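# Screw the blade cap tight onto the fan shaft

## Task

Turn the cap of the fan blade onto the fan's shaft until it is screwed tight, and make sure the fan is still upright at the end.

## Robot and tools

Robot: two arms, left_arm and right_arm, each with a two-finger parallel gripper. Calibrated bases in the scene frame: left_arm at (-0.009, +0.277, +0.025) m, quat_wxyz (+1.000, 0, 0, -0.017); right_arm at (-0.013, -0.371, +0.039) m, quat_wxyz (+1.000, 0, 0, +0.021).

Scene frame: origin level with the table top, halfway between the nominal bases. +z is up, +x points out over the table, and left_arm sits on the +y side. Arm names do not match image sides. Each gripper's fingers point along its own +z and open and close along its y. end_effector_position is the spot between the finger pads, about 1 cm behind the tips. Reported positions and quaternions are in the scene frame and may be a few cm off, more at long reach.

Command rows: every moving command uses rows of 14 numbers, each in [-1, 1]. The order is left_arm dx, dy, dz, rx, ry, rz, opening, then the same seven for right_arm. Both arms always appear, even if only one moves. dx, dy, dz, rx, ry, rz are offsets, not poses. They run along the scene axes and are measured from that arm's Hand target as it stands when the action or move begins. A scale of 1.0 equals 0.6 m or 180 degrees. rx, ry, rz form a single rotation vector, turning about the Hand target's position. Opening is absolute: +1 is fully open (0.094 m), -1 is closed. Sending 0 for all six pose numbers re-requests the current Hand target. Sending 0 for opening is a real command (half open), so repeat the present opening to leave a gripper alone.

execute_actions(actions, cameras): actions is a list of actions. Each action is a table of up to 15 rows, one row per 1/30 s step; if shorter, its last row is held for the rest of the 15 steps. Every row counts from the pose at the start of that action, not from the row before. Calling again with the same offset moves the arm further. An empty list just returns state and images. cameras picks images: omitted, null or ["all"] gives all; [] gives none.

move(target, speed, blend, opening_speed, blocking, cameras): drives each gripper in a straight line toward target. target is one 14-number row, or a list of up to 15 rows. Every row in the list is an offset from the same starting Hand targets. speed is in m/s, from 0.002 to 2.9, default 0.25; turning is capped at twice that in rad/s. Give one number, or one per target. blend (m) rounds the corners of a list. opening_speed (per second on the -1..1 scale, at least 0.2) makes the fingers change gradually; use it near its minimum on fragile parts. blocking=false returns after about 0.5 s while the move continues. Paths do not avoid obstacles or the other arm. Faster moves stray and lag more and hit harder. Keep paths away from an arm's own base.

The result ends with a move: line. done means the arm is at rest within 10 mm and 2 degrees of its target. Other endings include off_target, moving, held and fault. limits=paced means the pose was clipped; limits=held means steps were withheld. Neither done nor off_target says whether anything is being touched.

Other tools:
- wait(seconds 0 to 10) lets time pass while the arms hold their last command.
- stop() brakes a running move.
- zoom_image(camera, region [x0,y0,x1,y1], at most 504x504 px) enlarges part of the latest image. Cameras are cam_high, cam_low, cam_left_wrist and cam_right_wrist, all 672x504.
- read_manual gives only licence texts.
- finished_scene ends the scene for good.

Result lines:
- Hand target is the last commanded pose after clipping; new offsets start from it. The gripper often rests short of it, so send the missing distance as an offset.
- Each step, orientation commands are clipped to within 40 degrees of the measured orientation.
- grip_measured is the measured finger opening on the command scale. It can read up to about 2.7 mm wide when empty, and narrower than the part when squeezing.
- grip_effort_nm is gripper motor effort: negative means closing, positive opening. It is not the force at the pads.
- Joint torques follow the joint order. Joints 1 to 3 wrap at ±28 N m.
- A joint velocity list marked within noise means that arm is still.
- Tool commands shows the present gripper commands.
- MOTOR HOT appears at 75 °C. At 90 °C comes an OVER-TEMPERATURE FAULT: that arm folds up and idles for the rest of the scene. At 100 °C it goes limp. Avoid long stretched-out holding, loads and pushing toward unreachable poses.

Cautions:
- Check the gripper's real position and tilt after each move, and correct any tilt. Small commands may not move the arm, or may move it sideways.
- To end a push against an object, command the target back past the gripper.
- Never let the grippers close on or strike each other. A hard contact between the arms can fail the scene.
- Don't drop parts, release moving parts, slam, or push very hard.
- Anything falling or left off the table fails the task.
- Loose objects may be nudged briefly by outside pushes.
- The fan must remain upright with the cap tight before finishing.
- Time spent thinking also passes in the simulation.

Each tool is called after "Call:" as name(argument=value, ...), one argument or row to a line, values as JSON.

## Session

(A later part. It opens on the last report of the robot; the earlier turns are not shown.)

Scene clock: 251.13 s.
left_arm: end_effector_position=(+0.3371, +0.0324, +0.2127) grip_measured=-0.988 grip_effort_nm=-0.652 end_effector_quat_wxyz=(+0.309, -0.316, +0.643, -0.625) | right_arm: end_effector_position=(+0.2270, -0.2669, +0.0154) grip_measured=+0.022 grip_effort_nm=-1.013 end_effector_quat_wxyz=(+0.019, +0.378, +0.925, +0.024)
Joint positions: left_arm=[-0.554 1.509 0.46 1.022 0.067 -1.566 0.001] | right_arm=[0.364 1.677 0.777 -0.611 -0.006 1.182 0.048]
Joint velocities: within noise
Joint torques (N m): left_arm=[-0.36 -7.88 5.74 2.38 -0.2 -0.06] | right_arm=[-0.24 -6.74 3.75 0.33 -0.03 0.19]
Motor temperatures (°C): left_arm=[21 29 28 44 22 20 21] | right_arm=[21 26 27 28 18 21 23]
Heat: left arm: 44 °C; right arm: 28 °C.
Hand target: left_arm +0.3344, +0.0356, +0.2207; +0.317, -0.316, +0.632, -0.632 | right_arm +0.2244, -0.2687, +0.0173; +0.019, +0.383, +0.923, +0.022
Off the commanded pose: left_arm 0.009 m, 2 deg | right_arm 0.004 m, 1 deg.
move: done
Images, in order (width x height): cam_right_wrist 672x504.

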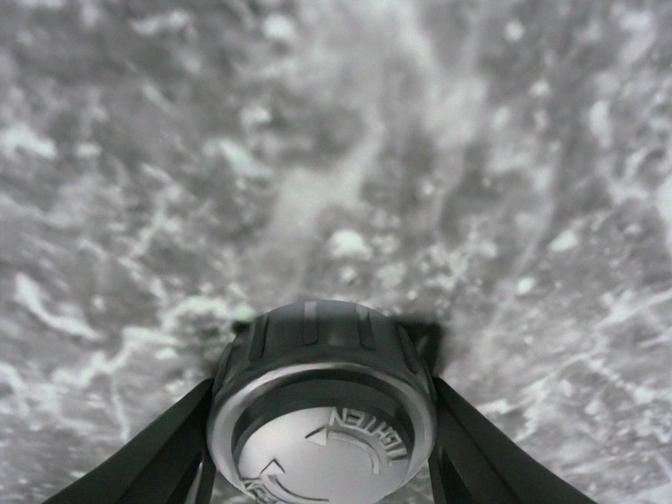

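Call:
move(
  target=[
    [0,0,0,0,0,0,-1, 0,0,0.15,0,0,0,-0.1],
    [0,0,0,0,0,0,-1, 0.05,0.3678,0.4087,-0.1961,-0.4648,0.1942,-0.1],
    [0,0,0,0,0,0,-1, 0.126,0.3678,0.4087,-0.1961,-0.4648,0.1942,-0.1],
  ],
  speed=[0.15,0.4,0.15],
  blend=[0.03,0.02,0],
  cameras=["cam_left_wrist","cam_right_wrist","cam_high"],
)

Call:
zoom_image(
  camera="cam_left_wrist",
  region=[380, 380, 540, 504],
)

Scene clock: 256.73 s.
left_arm: end_effector_position=(+0.3371, +0.0324, +0.2127) grip_measured=-0.988 grip_effort_nm=-0.657 end_effector_quat_wxyz=(+0.309, -0.316, +0.643, -0.625) | right_arm: end_effector_position=(+0.2972, -0.0465, +0.2668) grip_measured=+0.021 grip_effort_nm=-1.028 end_effector_quat_wxyz=(+0.706, -0.016, +0.708, +0.016)
Joint positions: left_arm=[-0.554 1.509 0.46 1.022 0.067 -1.566 0.001] | right_arm=[1.117 1.744 0.893 0.843 1.114 0.009 0.048]
Joint velocities: within noise
Joint torques (N m): left_arm=[-0.57 -8.01 5.79 2.41 -0.18 -0.07] | right_arm=[-1.05 -6.31 4.71 2.31 -0.19 0.02]
Motor temperatures (°C): left_arm=[21 29 28 44 22 20 21] | right_arm=[21 26 28 28 18 21 24]
Heat: left arm: 44 °C; right arm: 28 °C.
Hand target: left_arm +0.3344, +0.0356, +0.2207; +0.317, -0.316, +0.632, -0.632 | right_arm +0.3000, -0.0480, +0.2626; +0.707, -0.015, +0.707, +0.015
Off the commanded pose: left_arm 0.009 m, 2 deg | right_arm 0.005 m, 0 deg.
move: done
Images, in order (width x height): cam_high 672x504, cam_left_wrist 672x504, cam_right_wrist 672x504.

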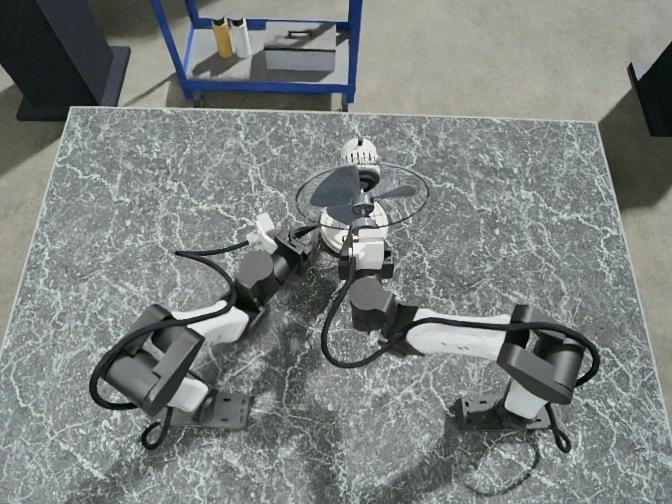

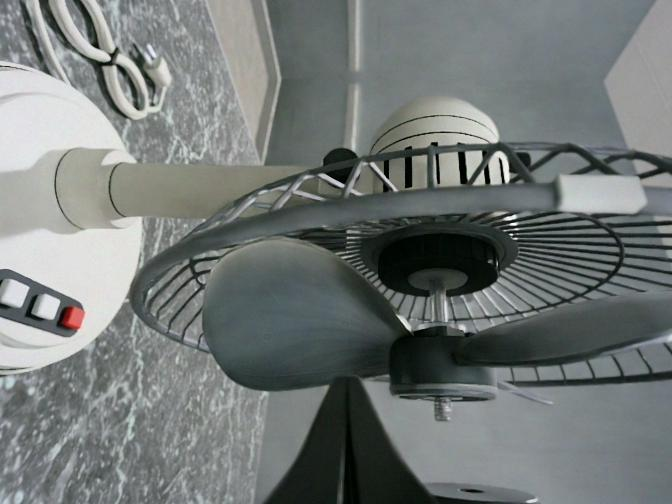

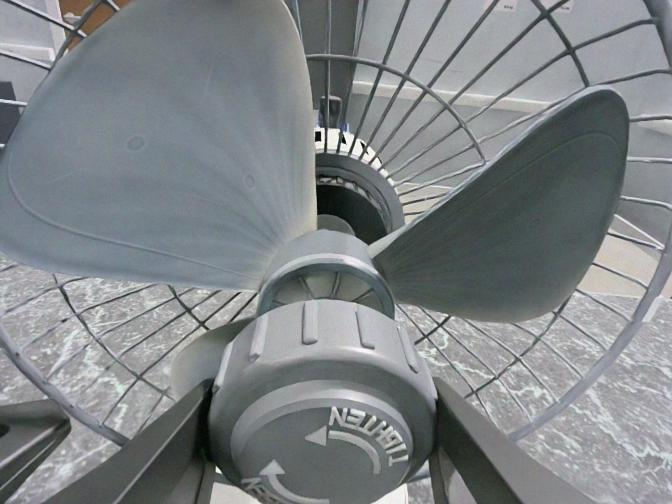

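Scaled by 3.150 from the camera's 672x504 image, which has a finer 960x720 frame.

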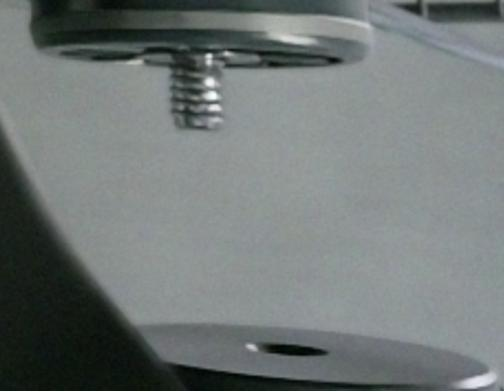

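Call:
move(
  target=[0,0,0,0,0,0,-1, 0.025,0.003,-0.0155,0,0,0,-0.1],
  speed=0.05,
  cameras=["cam_left_wrist","cam_right_wrist"],
)

Call:
zoom_image(
  camera="cam_left_wrist",
  region=[380, 380, 540, 504],
)

Scene clock: 258.13 s.
left_arm: end_effector_position=(+0.3371, +0.0324, +0.2127) grip_measured=-0.988 grip_effort_nm=-0.662 end_effector_quat_wxyz=(+0.309, -0.316, +0.643, -0.625) | right_arm: end_effector_position=(+0.3118, -0.0475, +0.2509) grip_measured=+0.021 grip_effort_nm=-1.023 end_effector_quat_wxyz=(+0.703, -0.020, +0.711, +0.009)
Joint positions: left_arm=[-0.554 1.509 0.46 1.022 0.067 -1.566 0.001] | right_arm=[1.078 1.796 0.893 0.877 1.077 0.007 0.048]
Joint velocities: within noise
Joint torques (N m): left_arm=[-0.65 -7.98 5.68 2.37 -0.18 -0.05] | right_arm=[-0.87 -6.68 5.86 2.4 -0.15 0.01]
Motor temperatures (°C): left_arm=[21 29 28 45 22 20 21] | right_arm=[21 26 28 29 18 21 24]
Heat: left arm: 45 °C; right arm: 29 °C.
Hand target: left_arm +0.3344, +0.0356, +0.2207; +0.317, -0.316, +0.632, -0.632 | right_arm +0.3149, -0.0462, +0.2534; +0.707, -0.015, +0.707, +0.015
Off the commanded pose: left_arm 0.009 m, 2 deg | right_arm 0.004 m, 1 deg.
move: done
Images, in order (width x height): cam_left_wrist 672x504, cam_right_wrist 672x504.

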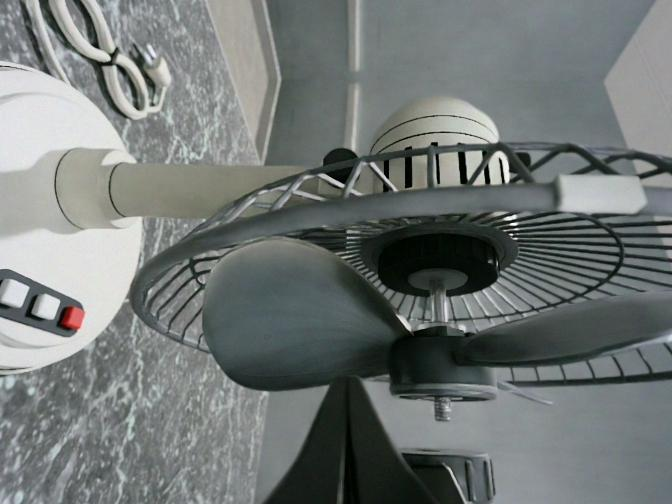

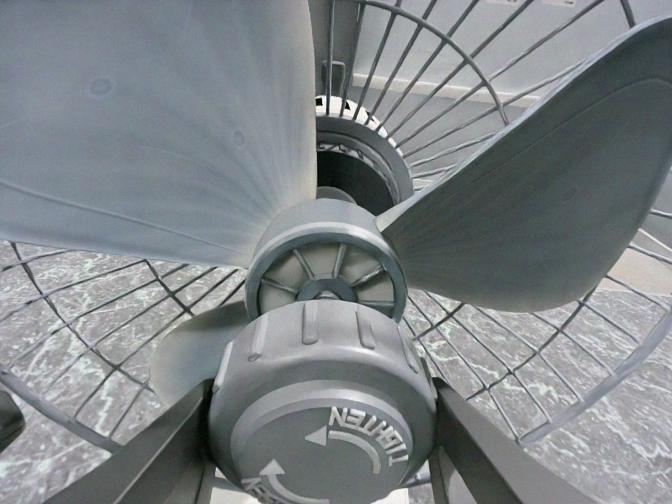

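Scaled by 3.150 from the camera's 672x504 image, which has a finer 960x720 frame.

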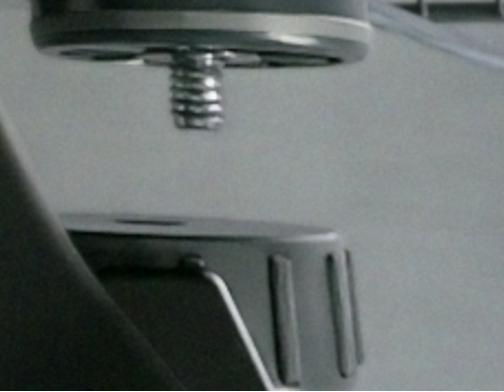

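Call:
move(
  target=[0,0,0,0,0,0,-1, 0.0,0.003,0.028,0,0,0,-0.1],
  speed=0.05,
  cameras=[],
)

Scene clock: 259.53 s.
left_arm: end_effector_position=(+0.3371, +0.0324, +0.2127) grip_measured=-0.988 grip_effort_nm=-0.662 end_effector_quat_wxyz=(+0.309, -0.316, +0.643, -0.625) | right_arm: end_effector_position=(+0.3123, -0.0463, +0.2478) grip_measured=+0.021 grip_effort_nm=-1.028 end_effector_quat_wxyz=(+0.697, -0.032, +0.716, -0.002)
Joint positions: left_arm=[-0.554 1.509 0.46 1.022 0.067 -1.566 0.001] | right_arm=[1.078 1.796 0.902 0.835 1.077 0.004 0.048]
Joint velocities: within noise
Joint torques (N m): left_arm=[-0.64 -7.91 5.78 2.41 -0.16 -0.08] | right_arm=[-0.61 -10.09 7.82 2.12 -0.14 0.04]
Motor temperatures (°C): left_arm=[21 30 28 45 22 20 21] | right_arm=[21 26 28 29 18 21 24]
Heat: left arm: 45 °C; right arm: 29 °C.
Hand target: left_arm +0.3344, +0.0356, +0.2207; +0.317, -0.316, +0.632, -0.632 | right_arm +0.3149, -0.0444, +0.2701; +0.707, -0.015, +0.707, +0.015
Off the commanded pose: left_arm 0.009 m, 2 deg | right_arm 0.023 m, 3 deg.
move: off_target (right_arm)
No camera images: "cameras" was empty.

Call:
move(
  target=[0,0,0,0,0,0,-1, -0.005,0.0,0.023,0,0,0,-0.1],
  speed=0.06,
  cameras=[],
)

Scene clock: 260.77 s.
left_arm: end_effector_position=(+0.3371, +0.0324, +0.2127) grip_measured=-0.988 grip_effort_nm=-0.657 end_effector_quat_wxyz=(+0.309, -0.316, +0.643, -0.625) | right_arm: end_effector_position=(+0.3125, -0.0459, +0.2579) grip_measured=+0.021 grip_effort_nm=-1.033 end_effector_quat_wxyz=(+0.696, -0.035, +0.717, -0.005)
Joint positions: left_arm=[-0.554 1.509 0.46 1.022 0.067 -1.566 0.001] | right_arm=[1.078 1.77 0.925 0.778 1.077 0.004 0.048]
Joint velocities: within noise
Joint torques (N m): left_arm=[-0.53 -7.97 5.7 2.38 -0.19 -0.07] | right_arm=[-0.06 -10.76 7.99 2.12 -0.09 0.05]
Motor temperatures (°C): left_arm=[21 30 28 45 22 20 21] | right_arm=[21 27 28 29 18 21 24]
Heat: left arm: 45 °C; right arm: 29 °C.
Hand target: left_arm +0.3344, +0.0356, +0.2207; +0.317, -0.316, +0.632, -0.632 | right_arm +0.3119, -0.0444, +0.2839; +0.707, -0.015, +0.707, +0.015
Off the commanded pose: left_arm 0.009 m, 2 deg | right_arm 0.026 m, 4 deg.
move: off_target (right_arm)
No camera images: "cameras" was empty.

Call:
move(
  target=[0,0,0,0,0,0,-1, 0.0,0.0,-0.0267,0,0,0,-0.1],
  speed=0.06,
  cameras=["cam_left_wrist","cam_right_wrist"],
)

Call:
zoom_image(
  camera="cam_left_wrist",
  region=[380, 380, 540, 504],
)

Scene clock: 261.90 s.
left_arm: end_effector_position=(+0.3371, +0.0324, +0.2127) grip_measured=-0.988 grip_effort_nm=-0.657 end_effector_quat_wxyz=(+0.309, -0.316, +0.643, -0.625) | right_arm: end_effector_position=(+0.3126, -0.0456, +0.2636) grip_measured=+0.021 grip_effort_nm=-1.028 end_effector_quat_wxyz=(+0.702, -0.023, +0.712, +0.007)
Joint positions: left_arm=[-0.554 1.509 0.46 1.022 0.067 -1.566 0.001] | right_arm=[1.078 1.77 0.925 0.814 1.077 0.004 0.048]
Joint velocities: within noise
Joint torques (N m): left_arm=[-0.4 -7.97 5.71 2.36 -0.16 -0.07] | right_arm=[0.06 -7.62 5.64 2.4 -0.11 0.09]
Motor temperatures (°C): left_arm=[21 30 28 45 22 20 21] | right_arm=[21 27 28 30 18 21 24]
Heat: left arm: 45 °C; right arm: 30 °C.
Hand target: left_arm +0.3344, +0.0356, +0.2207; +0.317, -0.316, +0.632, -0.632 | right_arm +0.3119, -0.0444, +0.2678; +0.707, -0.015, +0.707, +0.015
Off the commanded pose: left_arm 0.009 m, 2 deg | right_arm 0.005 m, 2 deg.
move: done
Images, in order (width x height): cam_left_wrist 672x504, cam_right_wrist 672x504.

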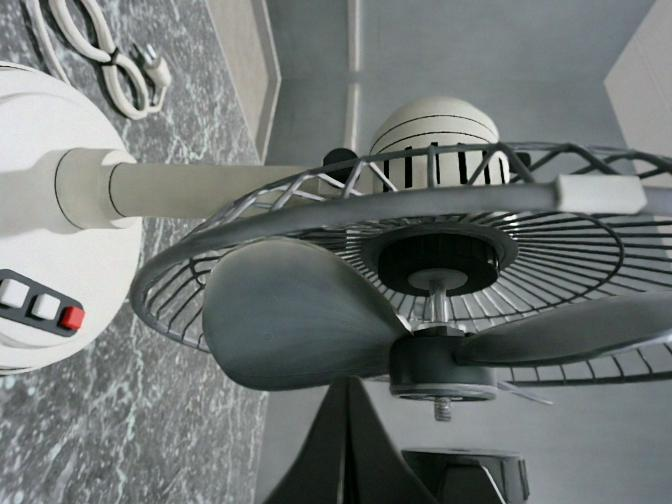

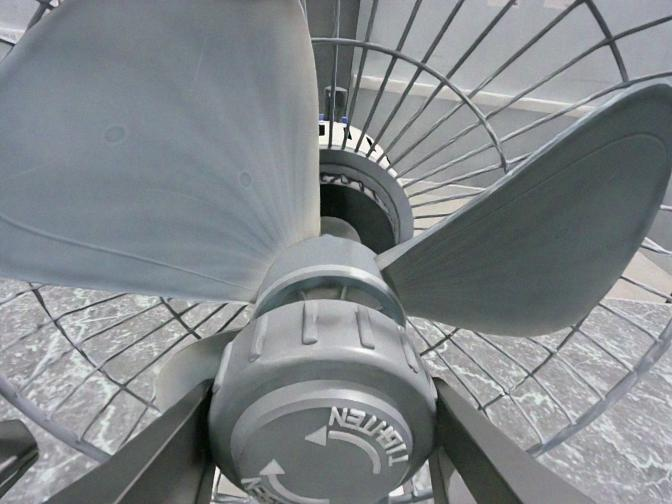

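Scaled by 3.150 from the camera's 672x504 image, which has a finer 960x720 frame.

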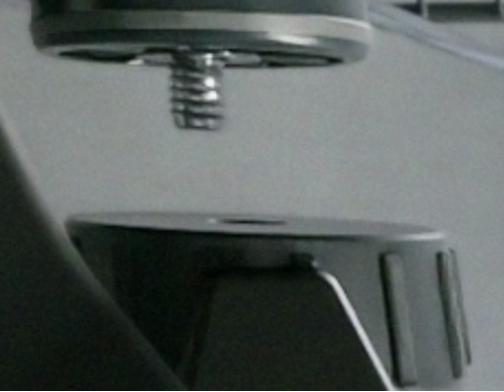

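Call:
move(
  target=[0,0,0,0,0,0,-1, 0.0,0.0,-0.0217,0,0,0,-0.1],
  speed=0.04,
  cameras=[],
)

Scene clock: 263.47 s.
left_arm: end_effector_position=(+0.3371, +0.0324, +0.2127) grip_measured=-0.988 grip_effort_nm=-0.662 end_effector_quat_wxyz=(+0.309, -0.316, +0.643, -0.625) | right_arm: end_effector_position=(+0.3130, -0.0448, +0.2582) grip_measured=+0.021 grip_effort_nm=-1.028 end_effector_quat_wxyz=(+0.705, -0.017, +0.709, +0.013)
Joint positions: left_arm=[-0.554 1.509 0.46 1.022 0.067 -1.566 0.001] | right_arm=[1.078 1.793 0.913 0.868 1.077 0.004 0.048]
Joint velocities: within noise
Joint torques (N m): left_arm=[-0.39 -7.94 5.7 2.38 -0.14 -0.06] | right_arm=[0.02 -6.72 4.77 2.42 -0.09 0.08]
Motor temperatures (°C): left_arm=[21 30 28 45 22 20 21] | right_arm=[21 27 28 30 18 21 24]
Heat: left arm: 45 °C; right arm: 30 °C.
Hand target: left_arm +0.3344, +0.0356, +0.2207; +0.317, -0.316, +0.632, -0.632 | right_arm +0.3119, -0.0444, +0.2549; +0.707, -0.015, +0.707, +0.015
Off the commanded pose: left_arm 0.009 m, 2 deg | right_arm 0.004 m, 0 deg.
move: done
No camera images: "cameras" was empty.

Call:
move(
  target=[0,0,0,0,0,0,-1, 0.0,-0.001,0.006,0,0,0,-0.1],
  speed=0.04,
  cameras=["cam_left_wrist","cam_right_wrist"],
)

Call:
zoom_image(
  camera="cam_left_wrist",
  region=[380, 380, 540, 504],
)

Scene clock: 264.37 s.
left_arm: end_effector_position=(+0.3371, +0.0324, +0.2127) grip_measured=-0.988 grip_effort_nm=-0.657 end_effector_quat_wxyz=(+0.309, -0.316, +0.643, -0.625) | right_arm: end_effector_position=(+0.3130, -0.0448, +0.2582) grip_measured=+0.021 grip_effort_nm=-1.023 end_effector_quat_wxyz=(+0.705, -0.017, +0.709, +0.013)
Joint positions: left_arm=[-0.554 1.509 0.46 1.022 0.067 -1.566 0.001] | right_arm=[1.078 1.793 0.913 0.869 1.077 0.004 0.048]
Joint velocities: within noise
Joint torques (N m): left_arm=[-0.49 -7.92 5.68 2.39 -0.17 -0.09] | right_arm=[-0.08 -7.64 5.08 2.24 -0.07 0.04]
Motor temperatures (°C): left_arm=[21 30 28 45 22 20 21] | right_arm=[21 27 28 30 18 21 24]
Heat: left arm: 45 °C; right arm: 30 °C.
Hand target: left_arm +0.3344, +0.0356, +0.2207; +0.317, -0.316, +0.632, -0.632 | right_arm +0.3119, -0.0450, +0.2585; +0.707, -0.015, +0.707, +0.015
Off the commanded pose: left_arm 0.009 m, 2 deg | right_arm 0.001 m, 0 deg.
move: done
Images, in order (width x height): cam_left_wrist 672x504, cam_right_wrist 672x504.

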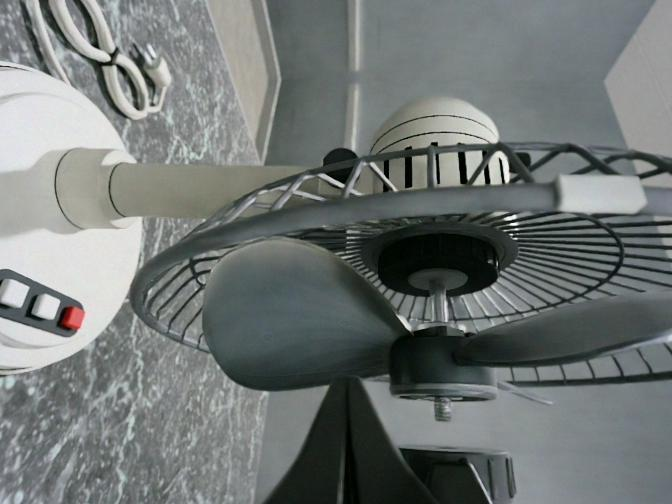

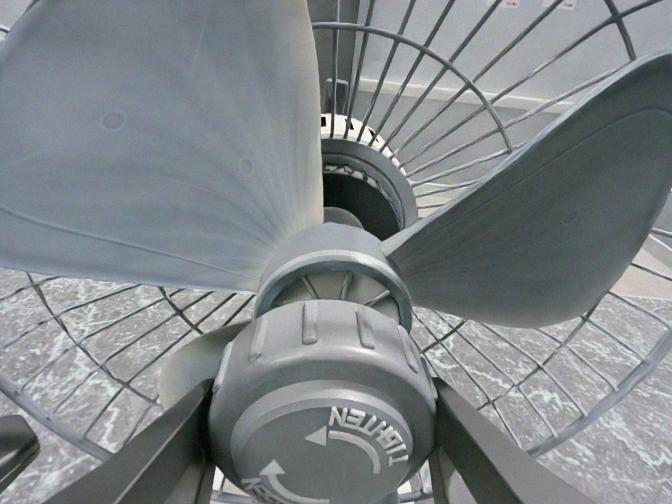

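Scaled by 3.150 from the camera's 672x504 image, which has a finer 960x720 frame.

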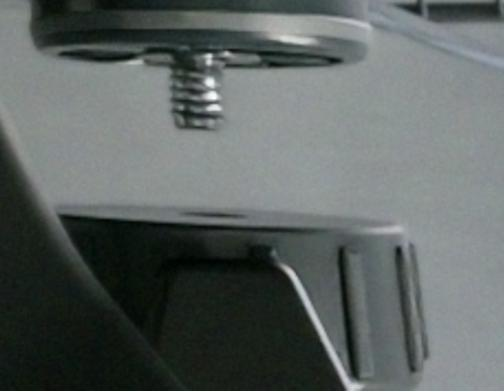

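Call:
move(
  target=[0,0,0,0,0,0,-1, 0.0,-0.003,-0.003,0.5828,0.0247,0,-0.1],
  speed=0.6,
  cameras=["cam_left_wrist","cam_right_wrist"],
)

Call:
zoom_image(
  camera="cam_left_wrist",
  region=[380, 380, 540, 504],
)

Scene clock: 267.50 s.
left_arm: end_effector_position=(+0.3371, +0.0324, +0.2127) grip_measured=-0.988 grip_effort_nm=-0.657 end_effector_quat_wxyz=(+0.309, -0.316, +0.643, -0.625) | right_arm: end_effector_position=(+0.3125, -0.0459, +0.2519) grip_measured=+0.021 grip_effort_nm=-1.028 end_effector_quat_wxyz=(+0.424, +0.548, +0.449, +0.564)
Joint positions: left_arm=[-0.554 1.509 0.46 1.022 0.067 -1.566 0.001] | right_arm=[1.078 1.805 0.897 0.898 1.077 1.82 0.048]
Joint velocities: within noise
Joint torques (N m): left_arm=[-0.51 -7.97 5.79 2.37 -0.2 -0.08] | right_arm=[-0.1 -8.59 5.16 2.01 -0.12 0.14]
Motor temperatures (°C): left_arm=[21 30 28 45 22 20 21] | right_arm=[21 27 28 31 18 21 24]
Heat: left arm: 45 °C; right arm: 31 °C.
Hand target: left_arm +0.3344, +0.0356, +0.2207; +0.317, -0.316, +0.632, -0.632 | right_arm +0.3120, -0.0468, +0.2567; +0.418, +0.552, +0.442, +0.570
Off the commanded pose: left_arm 0.009 m, 2 deg | right_arm 0.005 m, 1 deg.
move: done
Images, in order (width x height): cam_left_wrist 672x504, cam_right_wrist 672x504.

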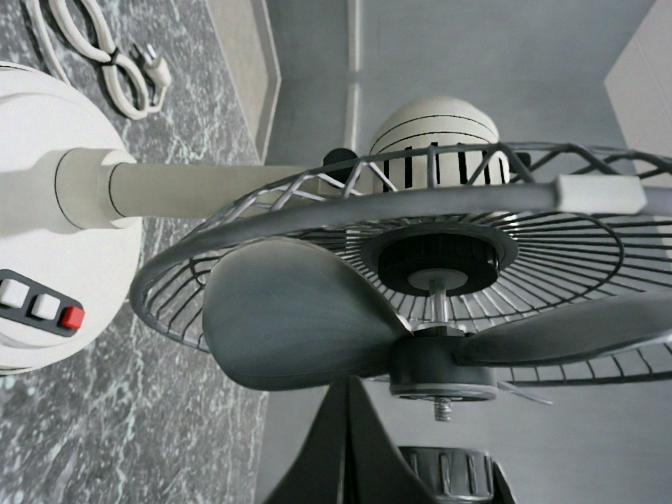

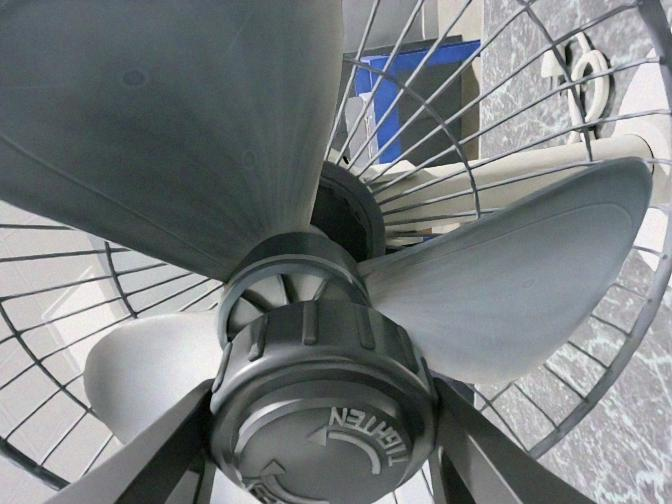

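Scaled by 3.150 from the camera's 672x504 image, which has a finer 960x720 frame.

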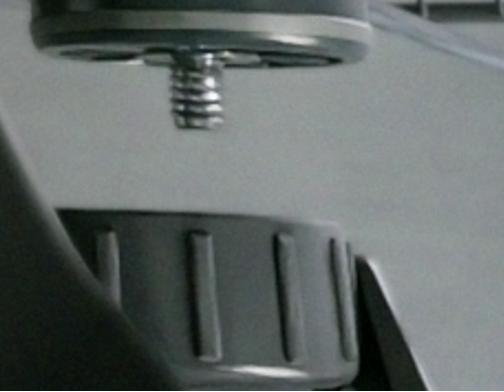

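Call:
move(
  target=[
    [0,0,0,0,0,0,-1, 0.0,0.0005,0.0347,0,0,0,-0.1],
    [0,0,0,0,0,0,-1, 0.0,0.0005,0.0045,0,0,0,-0.1],
  ],
  speed=[0.06,0.06],
  cameras=[],
)

Scene clock: 269.00 s.
left_arm: end_effector_position=(+0.3371, +0.0324, +0.2127) grip_measured=-0.988 grip_effort_nm=-0.657 end_effector_quat_wxyz=(+0.309, -0.316, +0.643, -0.625) | right_arm: end_effector_position=(+0.3115, -0.0479, +0.2543) grip_measured=+0.021 grip_effort_nm=-1.028 end_effector_quat_wxyz=(+0.425, +0.548, +0.455, +0.559)
Joint positions: left_arm=[-0.554 1.509 0.46 1.022 0.067 -1.566 0.001] | right_arm=[1.078 1.784 0.897 0.857 1.077 1.824 0.048]
Joint velocities: within noise
Joint torques (N m): left_arm=[-0.57 -7.92 5.76 2.4 -0.17 -0.09] | right_arm=[-0.16 -7.32 5.71 2.32 -0.11 0.12]
Motor temperatures (°C): left_arm=[21 30 28 45 22 20 21] | right_arm=[21 27 28 31 18 21 24]
Heat: left arm: 45 °C; right arm: 31 °C.
Hand target: left_arm +0.3344, +0.0356, +0.2207; +0.317, -0.316, +0.632, -0.632 | right_arm +0.3120, -0.0465, +0.2593; +0.418, +0.552, +0.442, +0.570
Off the commanded pose: left_arm 0.009 m, 2 deg | right_arm 0.005 m, 2 deg.
move: done
No camera images: "cameras" was empty.

Call:
move(
  target=[0,0,0,0,0,0,-1, 0.0,0.001,0.0,0,-0.005,0,-0.1],
  speed=[0.06],
  cameras=["cam_left_wrist","cam_right_wrist"],
)

Call:
zoom_image(
  camera="cam_left_wrist",
  region=[380, 380, 540, 504],
)

Scene clock: 270.13 s.
left_arm: end_effector_position=(+0.3371, +0.0324, +0.2127) grip_measured=-0.988 grip_effort_nm=-0.652 end_effector_quat_wxyz=(+0.309, -0.316, +0.643, -0.625) | right_arm: end_effector_position=(+0.3118, -0.0473, +0.2601) grip_measured=+0.021 grip_effort_nm=-1.023 end_effector_quat_wxyz=(+0.421, +0.548, +0.442, +0.571)
Joint positions: left_arm=[-0.554 1.509 0.46 1.022 0.067 -1.566 0.001] | right_arm=[1.078 1.79 0.897 0.91 1.077 1.813 0.048]
Joint velocities: within noise
Joint torques (N m): left_arm=[-0.53 -7.98 5.72 2.41 -0.16 -0.09] | right_arm=[-0.08 -6.43 5.23 2.31 -0.14 -0.07]
Motor temperatures (°C): left_arm=[21 30 28 45 22 20 21] | right_arm=[21 27 28 31 18 21 24]
Heat: left arm: 45 °C; right arm: 31 °C.
Hand target: left_arm +0.3344, +0.0356, +0.2207; +0.317, -0.316, +0.632, -0.632 | right_arm +0.3120, -0.0459, +0.2593; +0.422, +0.547, +0.439, +0.575
Off the commanded pose: left_arm 0.009 m, 2 deg | right_arm 0.002 m, 1 deg.
move: done
Images, in order (width x height): cam_left_wrist 672x504, cam_right_wrist 672x504.

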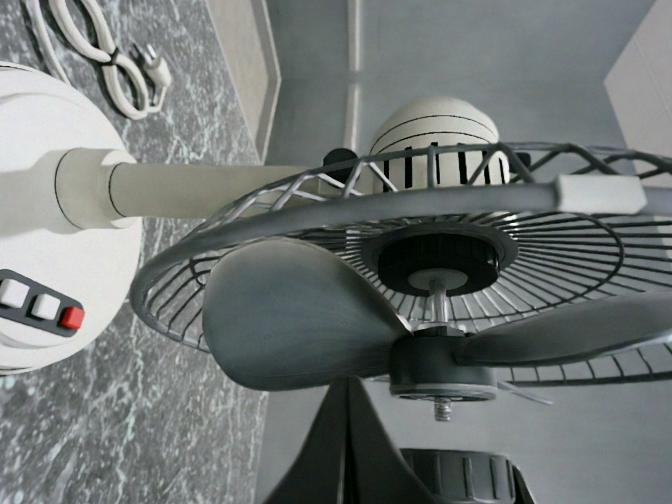

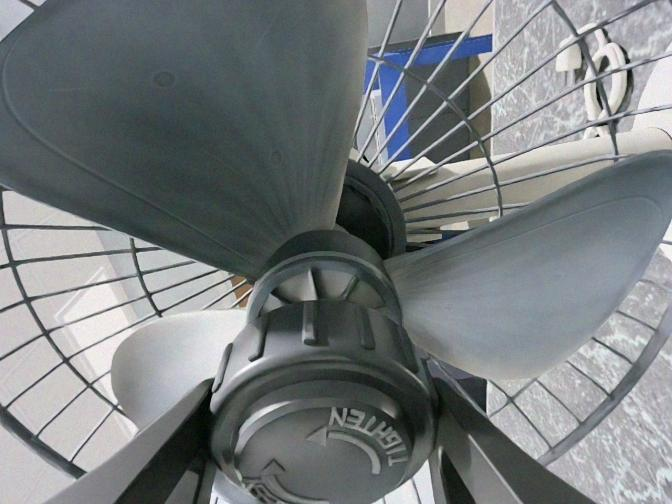

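Scaled by 3.150 from the camera's 672x504 image, which has a finer 960x720 frame.

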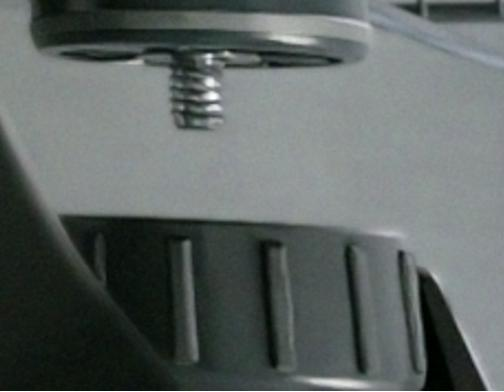

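Call:
move(
  target=[0,0,0,0,0,0,-1, 0.0,0.001,0.0,0,0.007,0,-0.1],
  speed=[0.06],
  cameras=[],
)

Scene clock: 272.53 s.
left_arm: end_effector_position=(+0.3371, +0.0324, +0.2127) grip_measured=-0.988 grip_effort_nm=-0.657 end_effector_quat_wxyz=(+0.309, -0.316, +0.643, -0.625) | right_arm: end_effector_position=(+0.3118, -0.0473, +0.2528) grip_measured=+0.021 grip_effort_nm=-1.028 end_effector_quat_wxyz=(+0.423, +0.550, +0.452, +0.561)
Joint positions: left_arm=[-0.554 1.509 0.46 1.022 0.067 -1.566 0.001] | right_arm=[1.078 1.79 0.897 0.863 1.077 1.834 0.048]
Joint velocities: within noise
Joint torques (N m): left_arm=[-0.49 -7.84 5.71 2.38 -0.17 -0.03] | right_arm=[-0.01 -7.86 6.35 2.03 -0.11 0.11]
Motor temperatures (°C): left_arm=[21 30 28 46 22 20 21] | right_arm=[21 27 29 31 18 21 24]
Heat: left arm: 46 °C; right arm: 31 °C.
Hand target: left_arm +0.3344, +0.0356, +0.2207; +0.317, -0.316, +0.632, -0.632 | right_arm +0.3120, -0.0453, +0.2594; +0.417, +0.553, +0.443, +0.569
Off the commanded pose: left_arm 0.009 m, 2 deg | right_arm 0.007 m, 2 deg.
move: done
No camera images: "cameras" was empty.

Call:
move(
  target=[0,0,0,0,0,0,-1, 0.0,0.0,0.002,0,-0.003,0,-0.1],
  speed=[0.02],
  cameras=[],
)

Scene clock: 273.57 s.
left_arm: end_effector_position=(+0.3371, +0.0324, +0.2127) grip_measured=-0.988 grip_effort_nm=-0.657 end_effector_quat_wxyz=(+0.309, -0.316, +0.643, -0.625) | right_arm: end_effector_position=(+0.3118, -0.0473, +0.2528) grip_measured=+0.021 grip_effort_nm=-1.028 end_effector_quat_wxyz=(+0.422, +0.550, +0.452, +0.561)
Joint positions: left_arm=[-0.554 1.509 0.46 1.022 0.067 -1.566 0.001] | right_arm=[1.078 1.79 0.897 0.864 1.077 1.834 0.048]
Joint velocities: within noise
Joint torques (N m): left_arm=[-0.57 -7.94 5.78 2.39 -0.13 -0.07] | right_arm=[0.03 -7.57 6.12 2.3 -0.09 -0.05]
Motor temperatures (°C): left_arm=[21 30 28 46 22 20 21] | right_arm=[21 27 29 31 18 21 24]
Heat: left arm: 46 °C; right arm: 31 °C.
Hand target: left_arm +0.3344, +0.0356, +0.2207; +0.317, -0.316, +0.632, -0.632 | right_arm +0.3120, -0.0453, +0.2605; +0.419, +0.551, +0.442, +0.571
Off the commanded pose: left_arm 0.009 m, 2 deg | right_arm 0.008 m, 2 deg.
move: done
No camera images: "cameras" was empty.

Call:
move(
  target=[
    [0,0,0,0,0,0,-1, -0.03,0.0,0.0035,0,0.0,0,-0.1],
    [0,0,0,0,0,0,-1, 0.008,-0.0005,0.0035,0,0,0,-0.1],
  ],
  speed=[0.08,0.05],
  cameras=[],
)

Scene clock: 275.10 s.
left_arm: end_effector_position=(+0.3371, +0.0324, +0.2127) grip_measured=-0.988 grip_effort_nm=-0.667 end_effector_quat_wxyz=(+0.309, -0.316, +0.643, -0.625) | right_arm: end_effector_position=(+0.3135, -0.0476, +0.2529) grip_measured=+0.021 grip_effort_nm=-1.028 end_effector_quat_wxyz=(+0.422, +0.549, +0.453, +0.562)
Joint positions: left_arm=[-0.554 1.509 0.46 1.022 0.067 -1.566 0.001] | right_arm=[1.073 1.79 0.897 0.864 1.069 1.834 0.048]
Joint velocities: within noise
Joint torques (N m): left_arm=[-0.59 -7.98 5.75 2.38 -0.19 -0.06] | right_arm=[-0.62 -7.51 6.91 2.21 -0.17 -0.04]
Motor temperatures (°C): left_arm=[21 30 28 46 22 20 21] | right_arm=[21 27 29 32 18 21 24]
Heat: left arm: 46 °C; right arm: 32 °C.
Hand target: left_arm +0.3344, +0.0356, +0.2207; +0.317, -0.316, +0.632, -0.632 | right_arm +0.3167, -0.0455, +0.2626; +0.419, +0.551, +0.442, +0.571
Off the commanded pose: left_arm 0.009 m, 2 deg | right_arm 0.011 m, 2 deg.
move: off_target (right_arm)
No camera images: "cameras" was empty.

Call:
move(
  target=[0,0,0,0,0,0,-1, -0.05,-0.002,0.0,0,0.0,0,-0.1],
  speed=[0.1],
  cameras=[],
)

Call:
move(
  target=[0,0,0,0,0,0,-1, 0.05,0.0,0.0,0,0.0,0,-0.1],
  speed=[0.08],
  cameras=["cam_left_wrist","cam_right_wrist"],
)

Call:
zoom_image(
  camera="cam_left_wrist",
  region=[380, 380, 540, 504],
)

Scene clock: 276.37 s.
left_arm: end_effector_position=(+0.3371, +0.0324, +0.2127) grip_measured=-0.988 grip_effort_nm=-0.662 end_effector_quat_wxyz=(+0.309, -0.316, +0.643, -0.625) | right_arm: end_effector_position=(+0.2903, -0.0399, +0.2475) grip_measured=+0.021 grip_effort_nm=-1.028 end_effector_quat_wxyz=(+0.421, +0.545, +0.461, +0.560)
Joint positions: left_arm=[-0.554 1.509 0.46 1.022 0.067 -1.566 0.001] | right_arm=[1.14 1.785 0.874 0.867 1.123 1.834 0.048]
Joint velocities: within noise
Joint torques (N m): left_arm=[-0.54 -7.9 5.81 2.4 -0.17 -0.06] | right_arm=[0.17 -10.77 4.45 2.28 0.1 -0.07]
Motor temperatures (°C): left_arm=[21 30 28 46 22 20 21] | right_arm=[21 27 29 32 18 21 24]
Heat: left arm: 46 °C; right arm: 32 °C.
Hand target: left_arm +0.3344, +0.0356, +0.2207; +0.317, -0.316, +0.632, -0.632 | right_arm +0.2868, -0.0468, +0.2626; +0.419, +0.551, +0.441, +0.571
Off the commanded pose: left_arm 0.009 m, 2 deg | right_arm 0.017 m, 3 deg.
move: off_target (right_arm)
No camera images: "cameras" was empty.

Scene clock: 277.40 s.
left_arm: end_effector_position=(+0.3371, +0.0324, +0.2127) grip_measured=-0.988 grip_effort_nm=-0.657 end_effector_quat_wxyz=(+0.309, -0.316, +0.643, -0.625) | right_arm: end_effector_position=(+0.3128, -0.0508, +0.2500) grip_measured=+0.021 grip_effort_nm=-1.023 end_effector_quat_wxyz=(+0.423, +0.549, +0.455, +0.559)
Joint positions: left_arm=[-0.554 1.509 0.46 1.022 0.067 -1.566 0.001] | right_arm=[1.071 1.785 0.882 0.867 1.067 1.833 0.048]
Joint velocities: within noise
Joint torques (N m): left_arm=[-0.49 -8.01 5.72 2.43 -0.2 -0.05] | right_arm=[-0.65 -7.5 7.68 2.18 -0.12 -0.04]
Motor temperatures (°C): left_arm=[21 30 28 46 22 20 21] | right_arm=[21 27 29 32 18 21 24]
Heat: left arm: 46 °C; right arm: 32 °C.
Hand target: left_arm +0.3344, +0.0356, +0.2207; +0.317, -0.316, +0.632, -0.633 | right_arm +0.3167, -0.0468, +0.2625; +0.419, +0.551, +0.442, +0.571
Off the commanded pose: left_arm 0.009 m, 2 deg | right_arm 0.014 m, 2 deg.
move: off_target (right_arm)
Images, in order (width x height): cam_left_wrist 672x504, cam_right_wrist 672x504.

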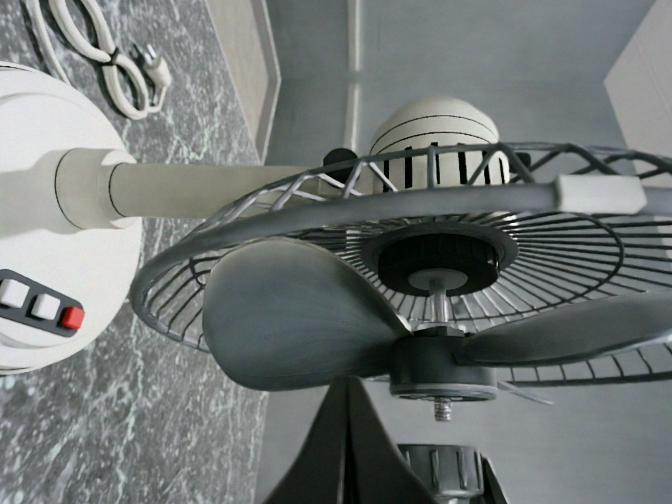

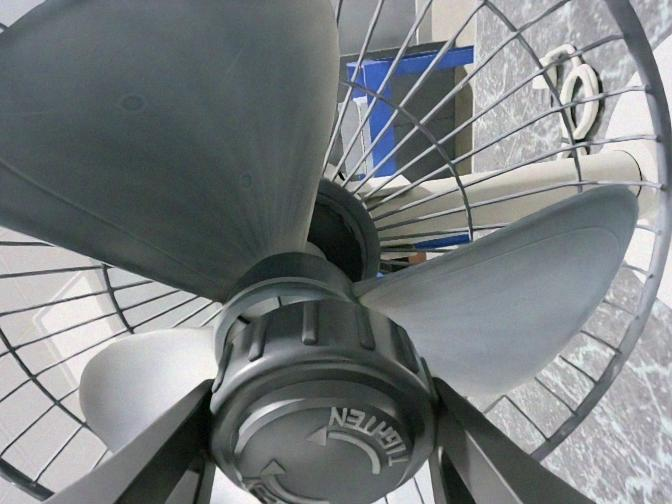

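Scaled by 3.150 from the camera's 672x504 image, which has a finer 960x720 frame.

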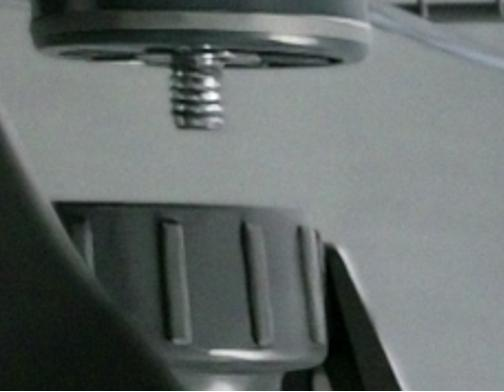

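Call:
move(
  target=[0,0,0,0,0,0,-1, 0.0,0.006,0.0245,0,0.0,0,-0.1],
  speed=[0.06],
  cameras=[],
)

Scene clock: 279.20 s.
left_arm: end_effector_position=(+0.3371, +0.0324, +0.2127) grip_measured=-0.988 grip_effort_nm=-0.657 end_effector_quat_wxyz=(+0.309, -0.316, +0.643, -0.625) | right_arm: end_effector_position=(+0.3155, -0.0451, +0.2569) grip_measured=+0.021 grip_effort_nm=-1.023 end_effector_quat_wxyz=(+0.424, +0.548, +0.458, +0.556)
Joint positions: left_arm=[-0.554 1.509 0.46 1.022 0.067 -1.566 0.001] | right_arm=[1.071 1.785 0.922 0.818 1.067 1.832 0.048]
Joint velocities: within noise
Joint torques (N m): left_arm=[-0.59 -7.95 5.79 2.39 -0.2 -0.07] | right_arm=[-0.27 -9.62 7.77 2.04 -0.1 -0.08]
Motor temperatures (°C): left_arm=[21 30 28 46 22 20 21] | right_arm=[21 27 29 32 18 21 24]
Heat: left arm: 46 °C; right arm: 32 °C.
Hand target: left_arm +0.3344, +0.0356, +0.2207; +0.317, -0.316, +0.632, -0.633 | right_arm +0.3167, -0.0432, +0.2773; +0.419, +0.551, +0.442, +0.571
Off the commanded pose: left_arm 0.009 m, 2 deg | right_arm 0.020 m, 3 deg.
move: off_target (right_arm)
No camera images: "cameras" was empty.

Call:
move(
  target=[0,0,0,0,0,0,-1, 0.0,0.0,-0.0400,0,0.0,0,-0.1],
  speed=[0.06],
  cameras=["cam_left_wrist","cam_right_wrist"],
)

Call:
zoom_image(
  camera="cam_left_wrist",
  region=[380, 380, 540, 504],
)

Scene clock: 280.53 s.
left_arm: end_effector_position=(+0.3371, +0.0324, +0.2127) grip_measured=-0.988 grip_effort_nm=-0.657 end_effector_quat_wxyz=(+0.309, -0.316, +0.643, -0.625) | right_arm: end_effector_position=(+0.3167, -0.0425, +0.2571) grip_measured=+0.021 grip_effort_nm=-1.028 end_effector_quat_wxyz=(+0.418, +0.551, +0.443, +0.570)
Joint positions: left_arm=[-0.554 1.509 0.46 1.022 0.067 -1.566 0.001] | right_arm=[1.071 1.81 0.922 0.887 1.067 1.832 0.048]
Joint velocities: within noise
Joint torques (N m): left_arm=[-0.54 -7.99 5.71 2.41 -0.15 -0.08] | right_arm=[-0.25 -6.79 4.64 2.26 -0.1 -0.01]
Motor temperatures (°C): left_arm=[21 30 28 46 22 20 21] | right_arm=[21 27 29 32 18 21 24]
Heat: left arm: 46 °C; right arm: 32 °C.
Hand target: left_arm +0.3344, +0.0356, +0.2207; +0.317, -0.316, +0.632, -0.633 | right_arm +0.3167, -0.0432, +0.2534; +0.419, +0.551, +0.441, +0.571
Off the commanded pose: left_arm 0.009 m, 2 deg | right_arm 0.004 m, 0 deg.
move: done
Images, in order (width x height): cam_left_wrist 672x504, cam_right_wrist 672x504.

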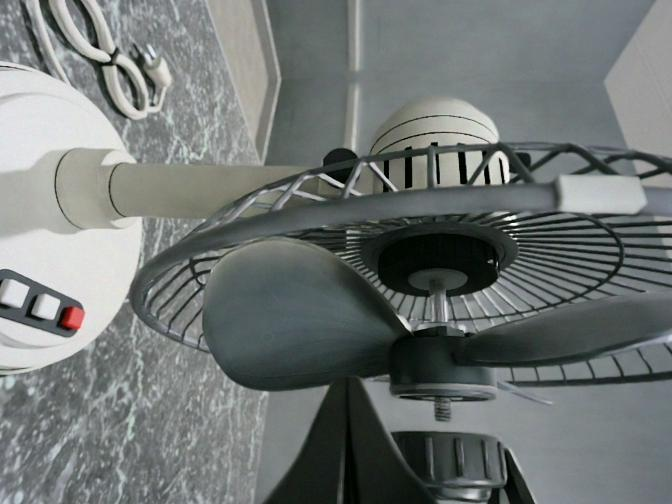

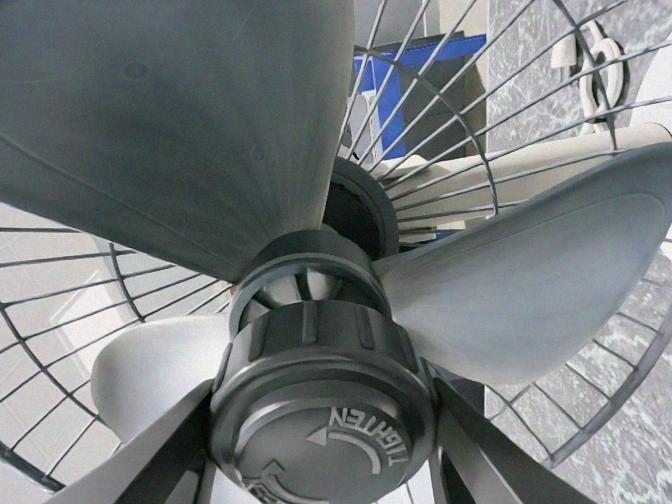

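Scaled by 3.150 from the camera's 672x504 image, which has a finer 960x720 frame.

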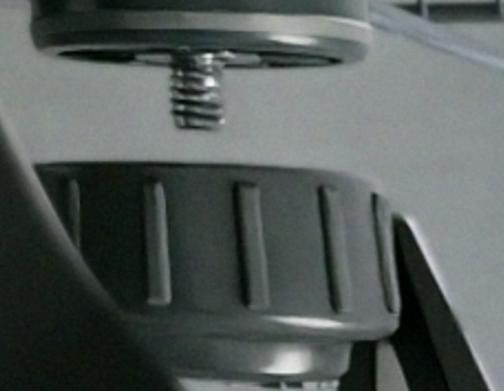

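Call:
move(
  target=[0,0,0,0,0,0,-1, 0.0035,-0.0048,0.004,0,0.0,0,-0.1],
  speed=[0.03],
  cameras=["cam_left_wrist"],
)

Call:
zoom_image(
  camera="cam_left_wrist",
  region=[380, 380, 540, 504],
)

Scene clock: 281.60 s.
left_arm: end_effector_position=(+0.3371, +0.0324, +0.2127) grip_measured=-0.988 grip_effort_nm=-0.657 end_effector_quat_wxyz=(+0.309, -0.316, +0.643, -0.625) | right_arm: end_effector_position=(+0.3167, -0.0419, +0.2571) grip_measured=+0.021 grip_effort_nm=-1.023 end_effector_quat_wxyz=(+0.417, +0.550, +0.444, +0.571)
Joint positions: left_arm=[-0.554 1.509 0.46 1.022 0.067 -1.566 0.001] | right_arm=[1.071 1.81 0.922 0.888 1.063 1.832 0.048]
Joint velocities: within noise
Joint torques (N m): left_arm=[-0.53 -7.88 5.68 2.34 -0.16 -0.1] | right_arm=[-0.95 -7.76 4.26 2.24 -0.14 -0.05]
Motor temperatures (°C): left_arm=[21 30 28 46 22 20 21] | right_arm=[21 27 29 32 18 21 24]
Heat: left arm: 46 °C; right arm: 32 °C.
Hand target: left_arm +0.3344, +0.0356, +0.2207; +0.317, -0.316, +0.632, -0.633 | right_arm +0.3188, -0.0461, +0.2558; +0.419, +0.551, +0.442, +0.571
Off the commanded pose: left_arm 0.009 m, 2 deg | right_arm 0.005 m, 0 deg.
move: done
Images, in order (width x height): cam_left_wrist 672x504.

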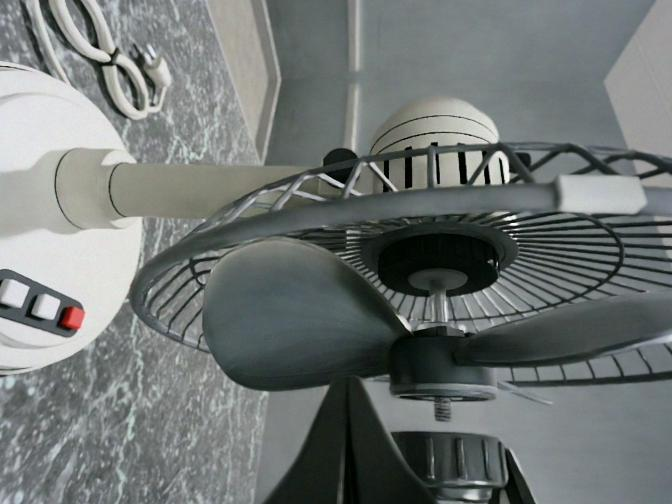

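Scaled by 3.150 from the camera's 672x504 image, which has a finer 960x720 frame.

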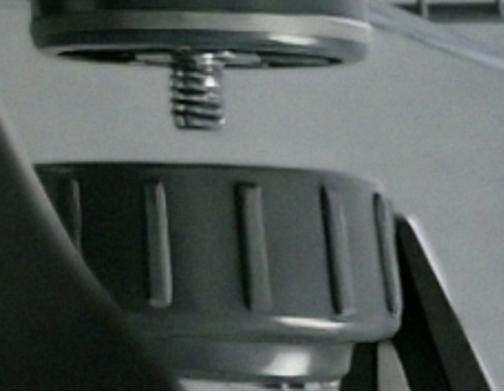

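Call:
move(
  target=[0,0,0,0,0,0,-1, 0.002,-0.0035,0.0,0,0.0,0,-0.1],
  speed=[0.03],
  cameras=[],
)

Scene clock: 282.47 s.
left_arm: end_effector_position=(+0.3371, +0.0324, +0.2127) grip_measured=-0.988 grip_effort_nm=-0.657 end_effector_quat_wxyz=(+0.309, -0.316, +0.643, -0.625) | right_arm: end_effector_position=(+0.3180, -0.0439, +0.2541) grip_measured=+0.021 grip_effort_nm=-1.028 end_effector_quat_wxyz=(+0.418, +0.550, +0.447, +0.569)
Joint positions: left_arm=[-0.554 1.509 0.46 1.022 0.067 -1.566 0.001] | right_arm=[1.065 1.81 0.914 0.888 1.057 1.832 0.048]
Joint velocities: within noise
Joint torques (N m): left_arm=[-0.44 -8.01 5.72 2.37 -0.18 -0.06] | right_arm=[-0.98 -8.16 4.46 2.28 -0.09 -0.02]
Motor temperatures (°C): left_arm=[21 30 28 46 22 20 21] | right_arm=[21 27 29 33 18 21 24]
Heat: left arm: 46 °C; right arm: 33 °C.
Hand target: left_arm +0.3344, +0.0356, +0.2207; +0.317, -0.316, +0.632, -0.633 | right_arm +0.3201, -0.0483, +0.2557; +0.419, +0.551, +0.442, +0.571
Off the commanded pose: left_arm 0.009 m, 2 deg | right_arm 0.005 m, 1 deg.
move: done
No camera images: "cameras" was empty.

Call:
move(
  target=[0,0,0,0,0,0,-1, 0.000,-0.0015,0.018,0,0.0,0,-0.1],
  speed=[0.04],
  cameras=[],
)

Scene clock: 283.67 s.
left_arm: end_effector_position=(+0.3371, +0.0324, +0.2127) grip_measured=-0.988 grip_effort_nm=-0.662 end_effector_quat_wxyz=(+0.309, -0.316, +0.643, -0.625) | right_arm: end_effector_position=(+0.3179, -0.0437, +0.2506) grip_measured=+0.021 grip_effort_nm=-1.023 end_effector_quat_wxyz=(+0.421, +0.548, +0.455, +0.562)
Joint positions: left_arm=[-0.554 1.509 0.46 1.022 0.067 -1.566 0.001] | right_arm=[1.065 1.81 0.914 0.865 1.056 1.832 0.048]
Joint velocities: within noise
Joint torques (N m): left_arm=[-0.49 -7.87 5.82 2.4 -0.14 -0.04] | right_arm=[-0.98 -10.66 5.6 2.1 -0.11 -0.05]
Motor temperatures (°C): left_arm=[21 30 28 46 22 20 21] | right_arm=[21 28 29 33 18 21 24]
Heat: left arm: 46 °C; right arm: 33 °C.
Hand target: left_arm +0.3343, +0.0356, +0.2207; +0.317, -0.316, +0.632, -0.633 | right_arm +0.3201, -0.0492, +0.2665; +0.419, +0.551, +0.442, +0.571
Off the commanded pose: left_arm 0.009 m, 2 deg | right_arm 0.017 m, 2 deg.
move: off_target (right_arm)
No camera images: "cameras" was empty.

Call:
move(
  target=[0,0,0,0,0,0,-1, 0.000,0.0,0.006,0,0.0,0,-0.1],
  speed=[0.04],
  cameras=[],
)

Scene clock: 284.60 s.
left_arm: end_effector_position=(+0.3371, +0.0324, +0.2127) grip_measured=-0.988 grip_effort_nm=-0.657 end_effector_quat_wxyz=(+0.309, -0.316, +0.643, -0.625) | right_arm: end_effector_position=(+0.3188, -0.0446, +0.2484) grip_measured=+0.021 grip_effort_nm=-1.023 end_effector_quat_wxyz=(+0.423, +0.548, +0.459, +0.557)
Joint positions: left_arm=[-0.554 1.509 0.46 1.022 0.067 -1.566 0.001] | right_arm=[1.063 1.81 0.914 0.852 1.055 1.832 0.048]
Joint velocities: within noise
Joint torques (N m): left_arm=[-0.54 -7.83 5.71 2.35 -0.16 -0.07] | right_arm=[-0.83 -11.63 6.09 2.04 -0.11 -0.07]
Motor temperatures (°C): left_arm=[21 30 28 46 22 20 21] | right_arm=[21 28 29 33 18 21 24]
Heat: left arm: 46 °C; right arm: 33 °C.
Hand target: left_arm +0.3343, +0.0356, +0.2207; +0.317, -0.316, +0.632, -0.633 | right_arm +0.3200, -0.0491, +0.2701; +0.419, +0.551, +0.442, +0.571
Off the commanded pose: left_arm 0.009 m, 2 deg | right_arm 0.022 m, 3 deg.
move: off_target (right_arm)
No camera images: "cameras" was empty.

Call:
move(
  target=[0,0,0,0,0,0,-1, 0.000,0.0,0.005,0,0.0,0,-0.1],
  speed=[0.04],
  cameras=[],
)

Scene clock: 285.60 s.
left_arm: end_effector_position=(+0.3371, +0.0324, +0.2127) grip_measured=-0.988 grip_effort_nm=-0.657 end_effector_quat_wxyz=(+0.309, -0.316, +0.643, -0.625) | right_arm: end_effector_position=(+0.3182, -0.0456, +0.2511) grip_measured=+0.021 grip_effort_nm=-1.023 end_effector_quat_wxyz=(+0.423, +0.547, +0.460, +0.556)
Joint positions: left_arm=[-0.554 1.509 0.46 1.022 0.067 -1.566 0.001] | right_arm=[1.063 1.799 0.914 0.839 1.055 1.832 0.048]
Joint velocities: within noise
Joint torques (N m): left_arm=[-0.49 -7.99 5.81 2.41 -0.17 -0.09] | right_arm=[-0.92 -11.18 6.53 2.05 -0.11 -0.05]
Motor temperatures (°C): left_arm=[21 30 28 46 22 20 21] | right_arm=[21 28 29 33 18 21 24]
Heat: left arm: 46 °C; right arm: 33 °C.
Hand target: left_arm +0.3343, +0.0356, +0.2207; +0.317, -0.316, +0.632, -0.633 | right_arm +0.3200, -0.0491, +0.2731; +0.419, +0.551, +0.442, +0.571
Off the commanded pose: left_arm 0.009 m, 2 deg | right_arm 0.022 m, 3 deg.
move: off_target (right_arm)
No camera images: "cameras" was empty.


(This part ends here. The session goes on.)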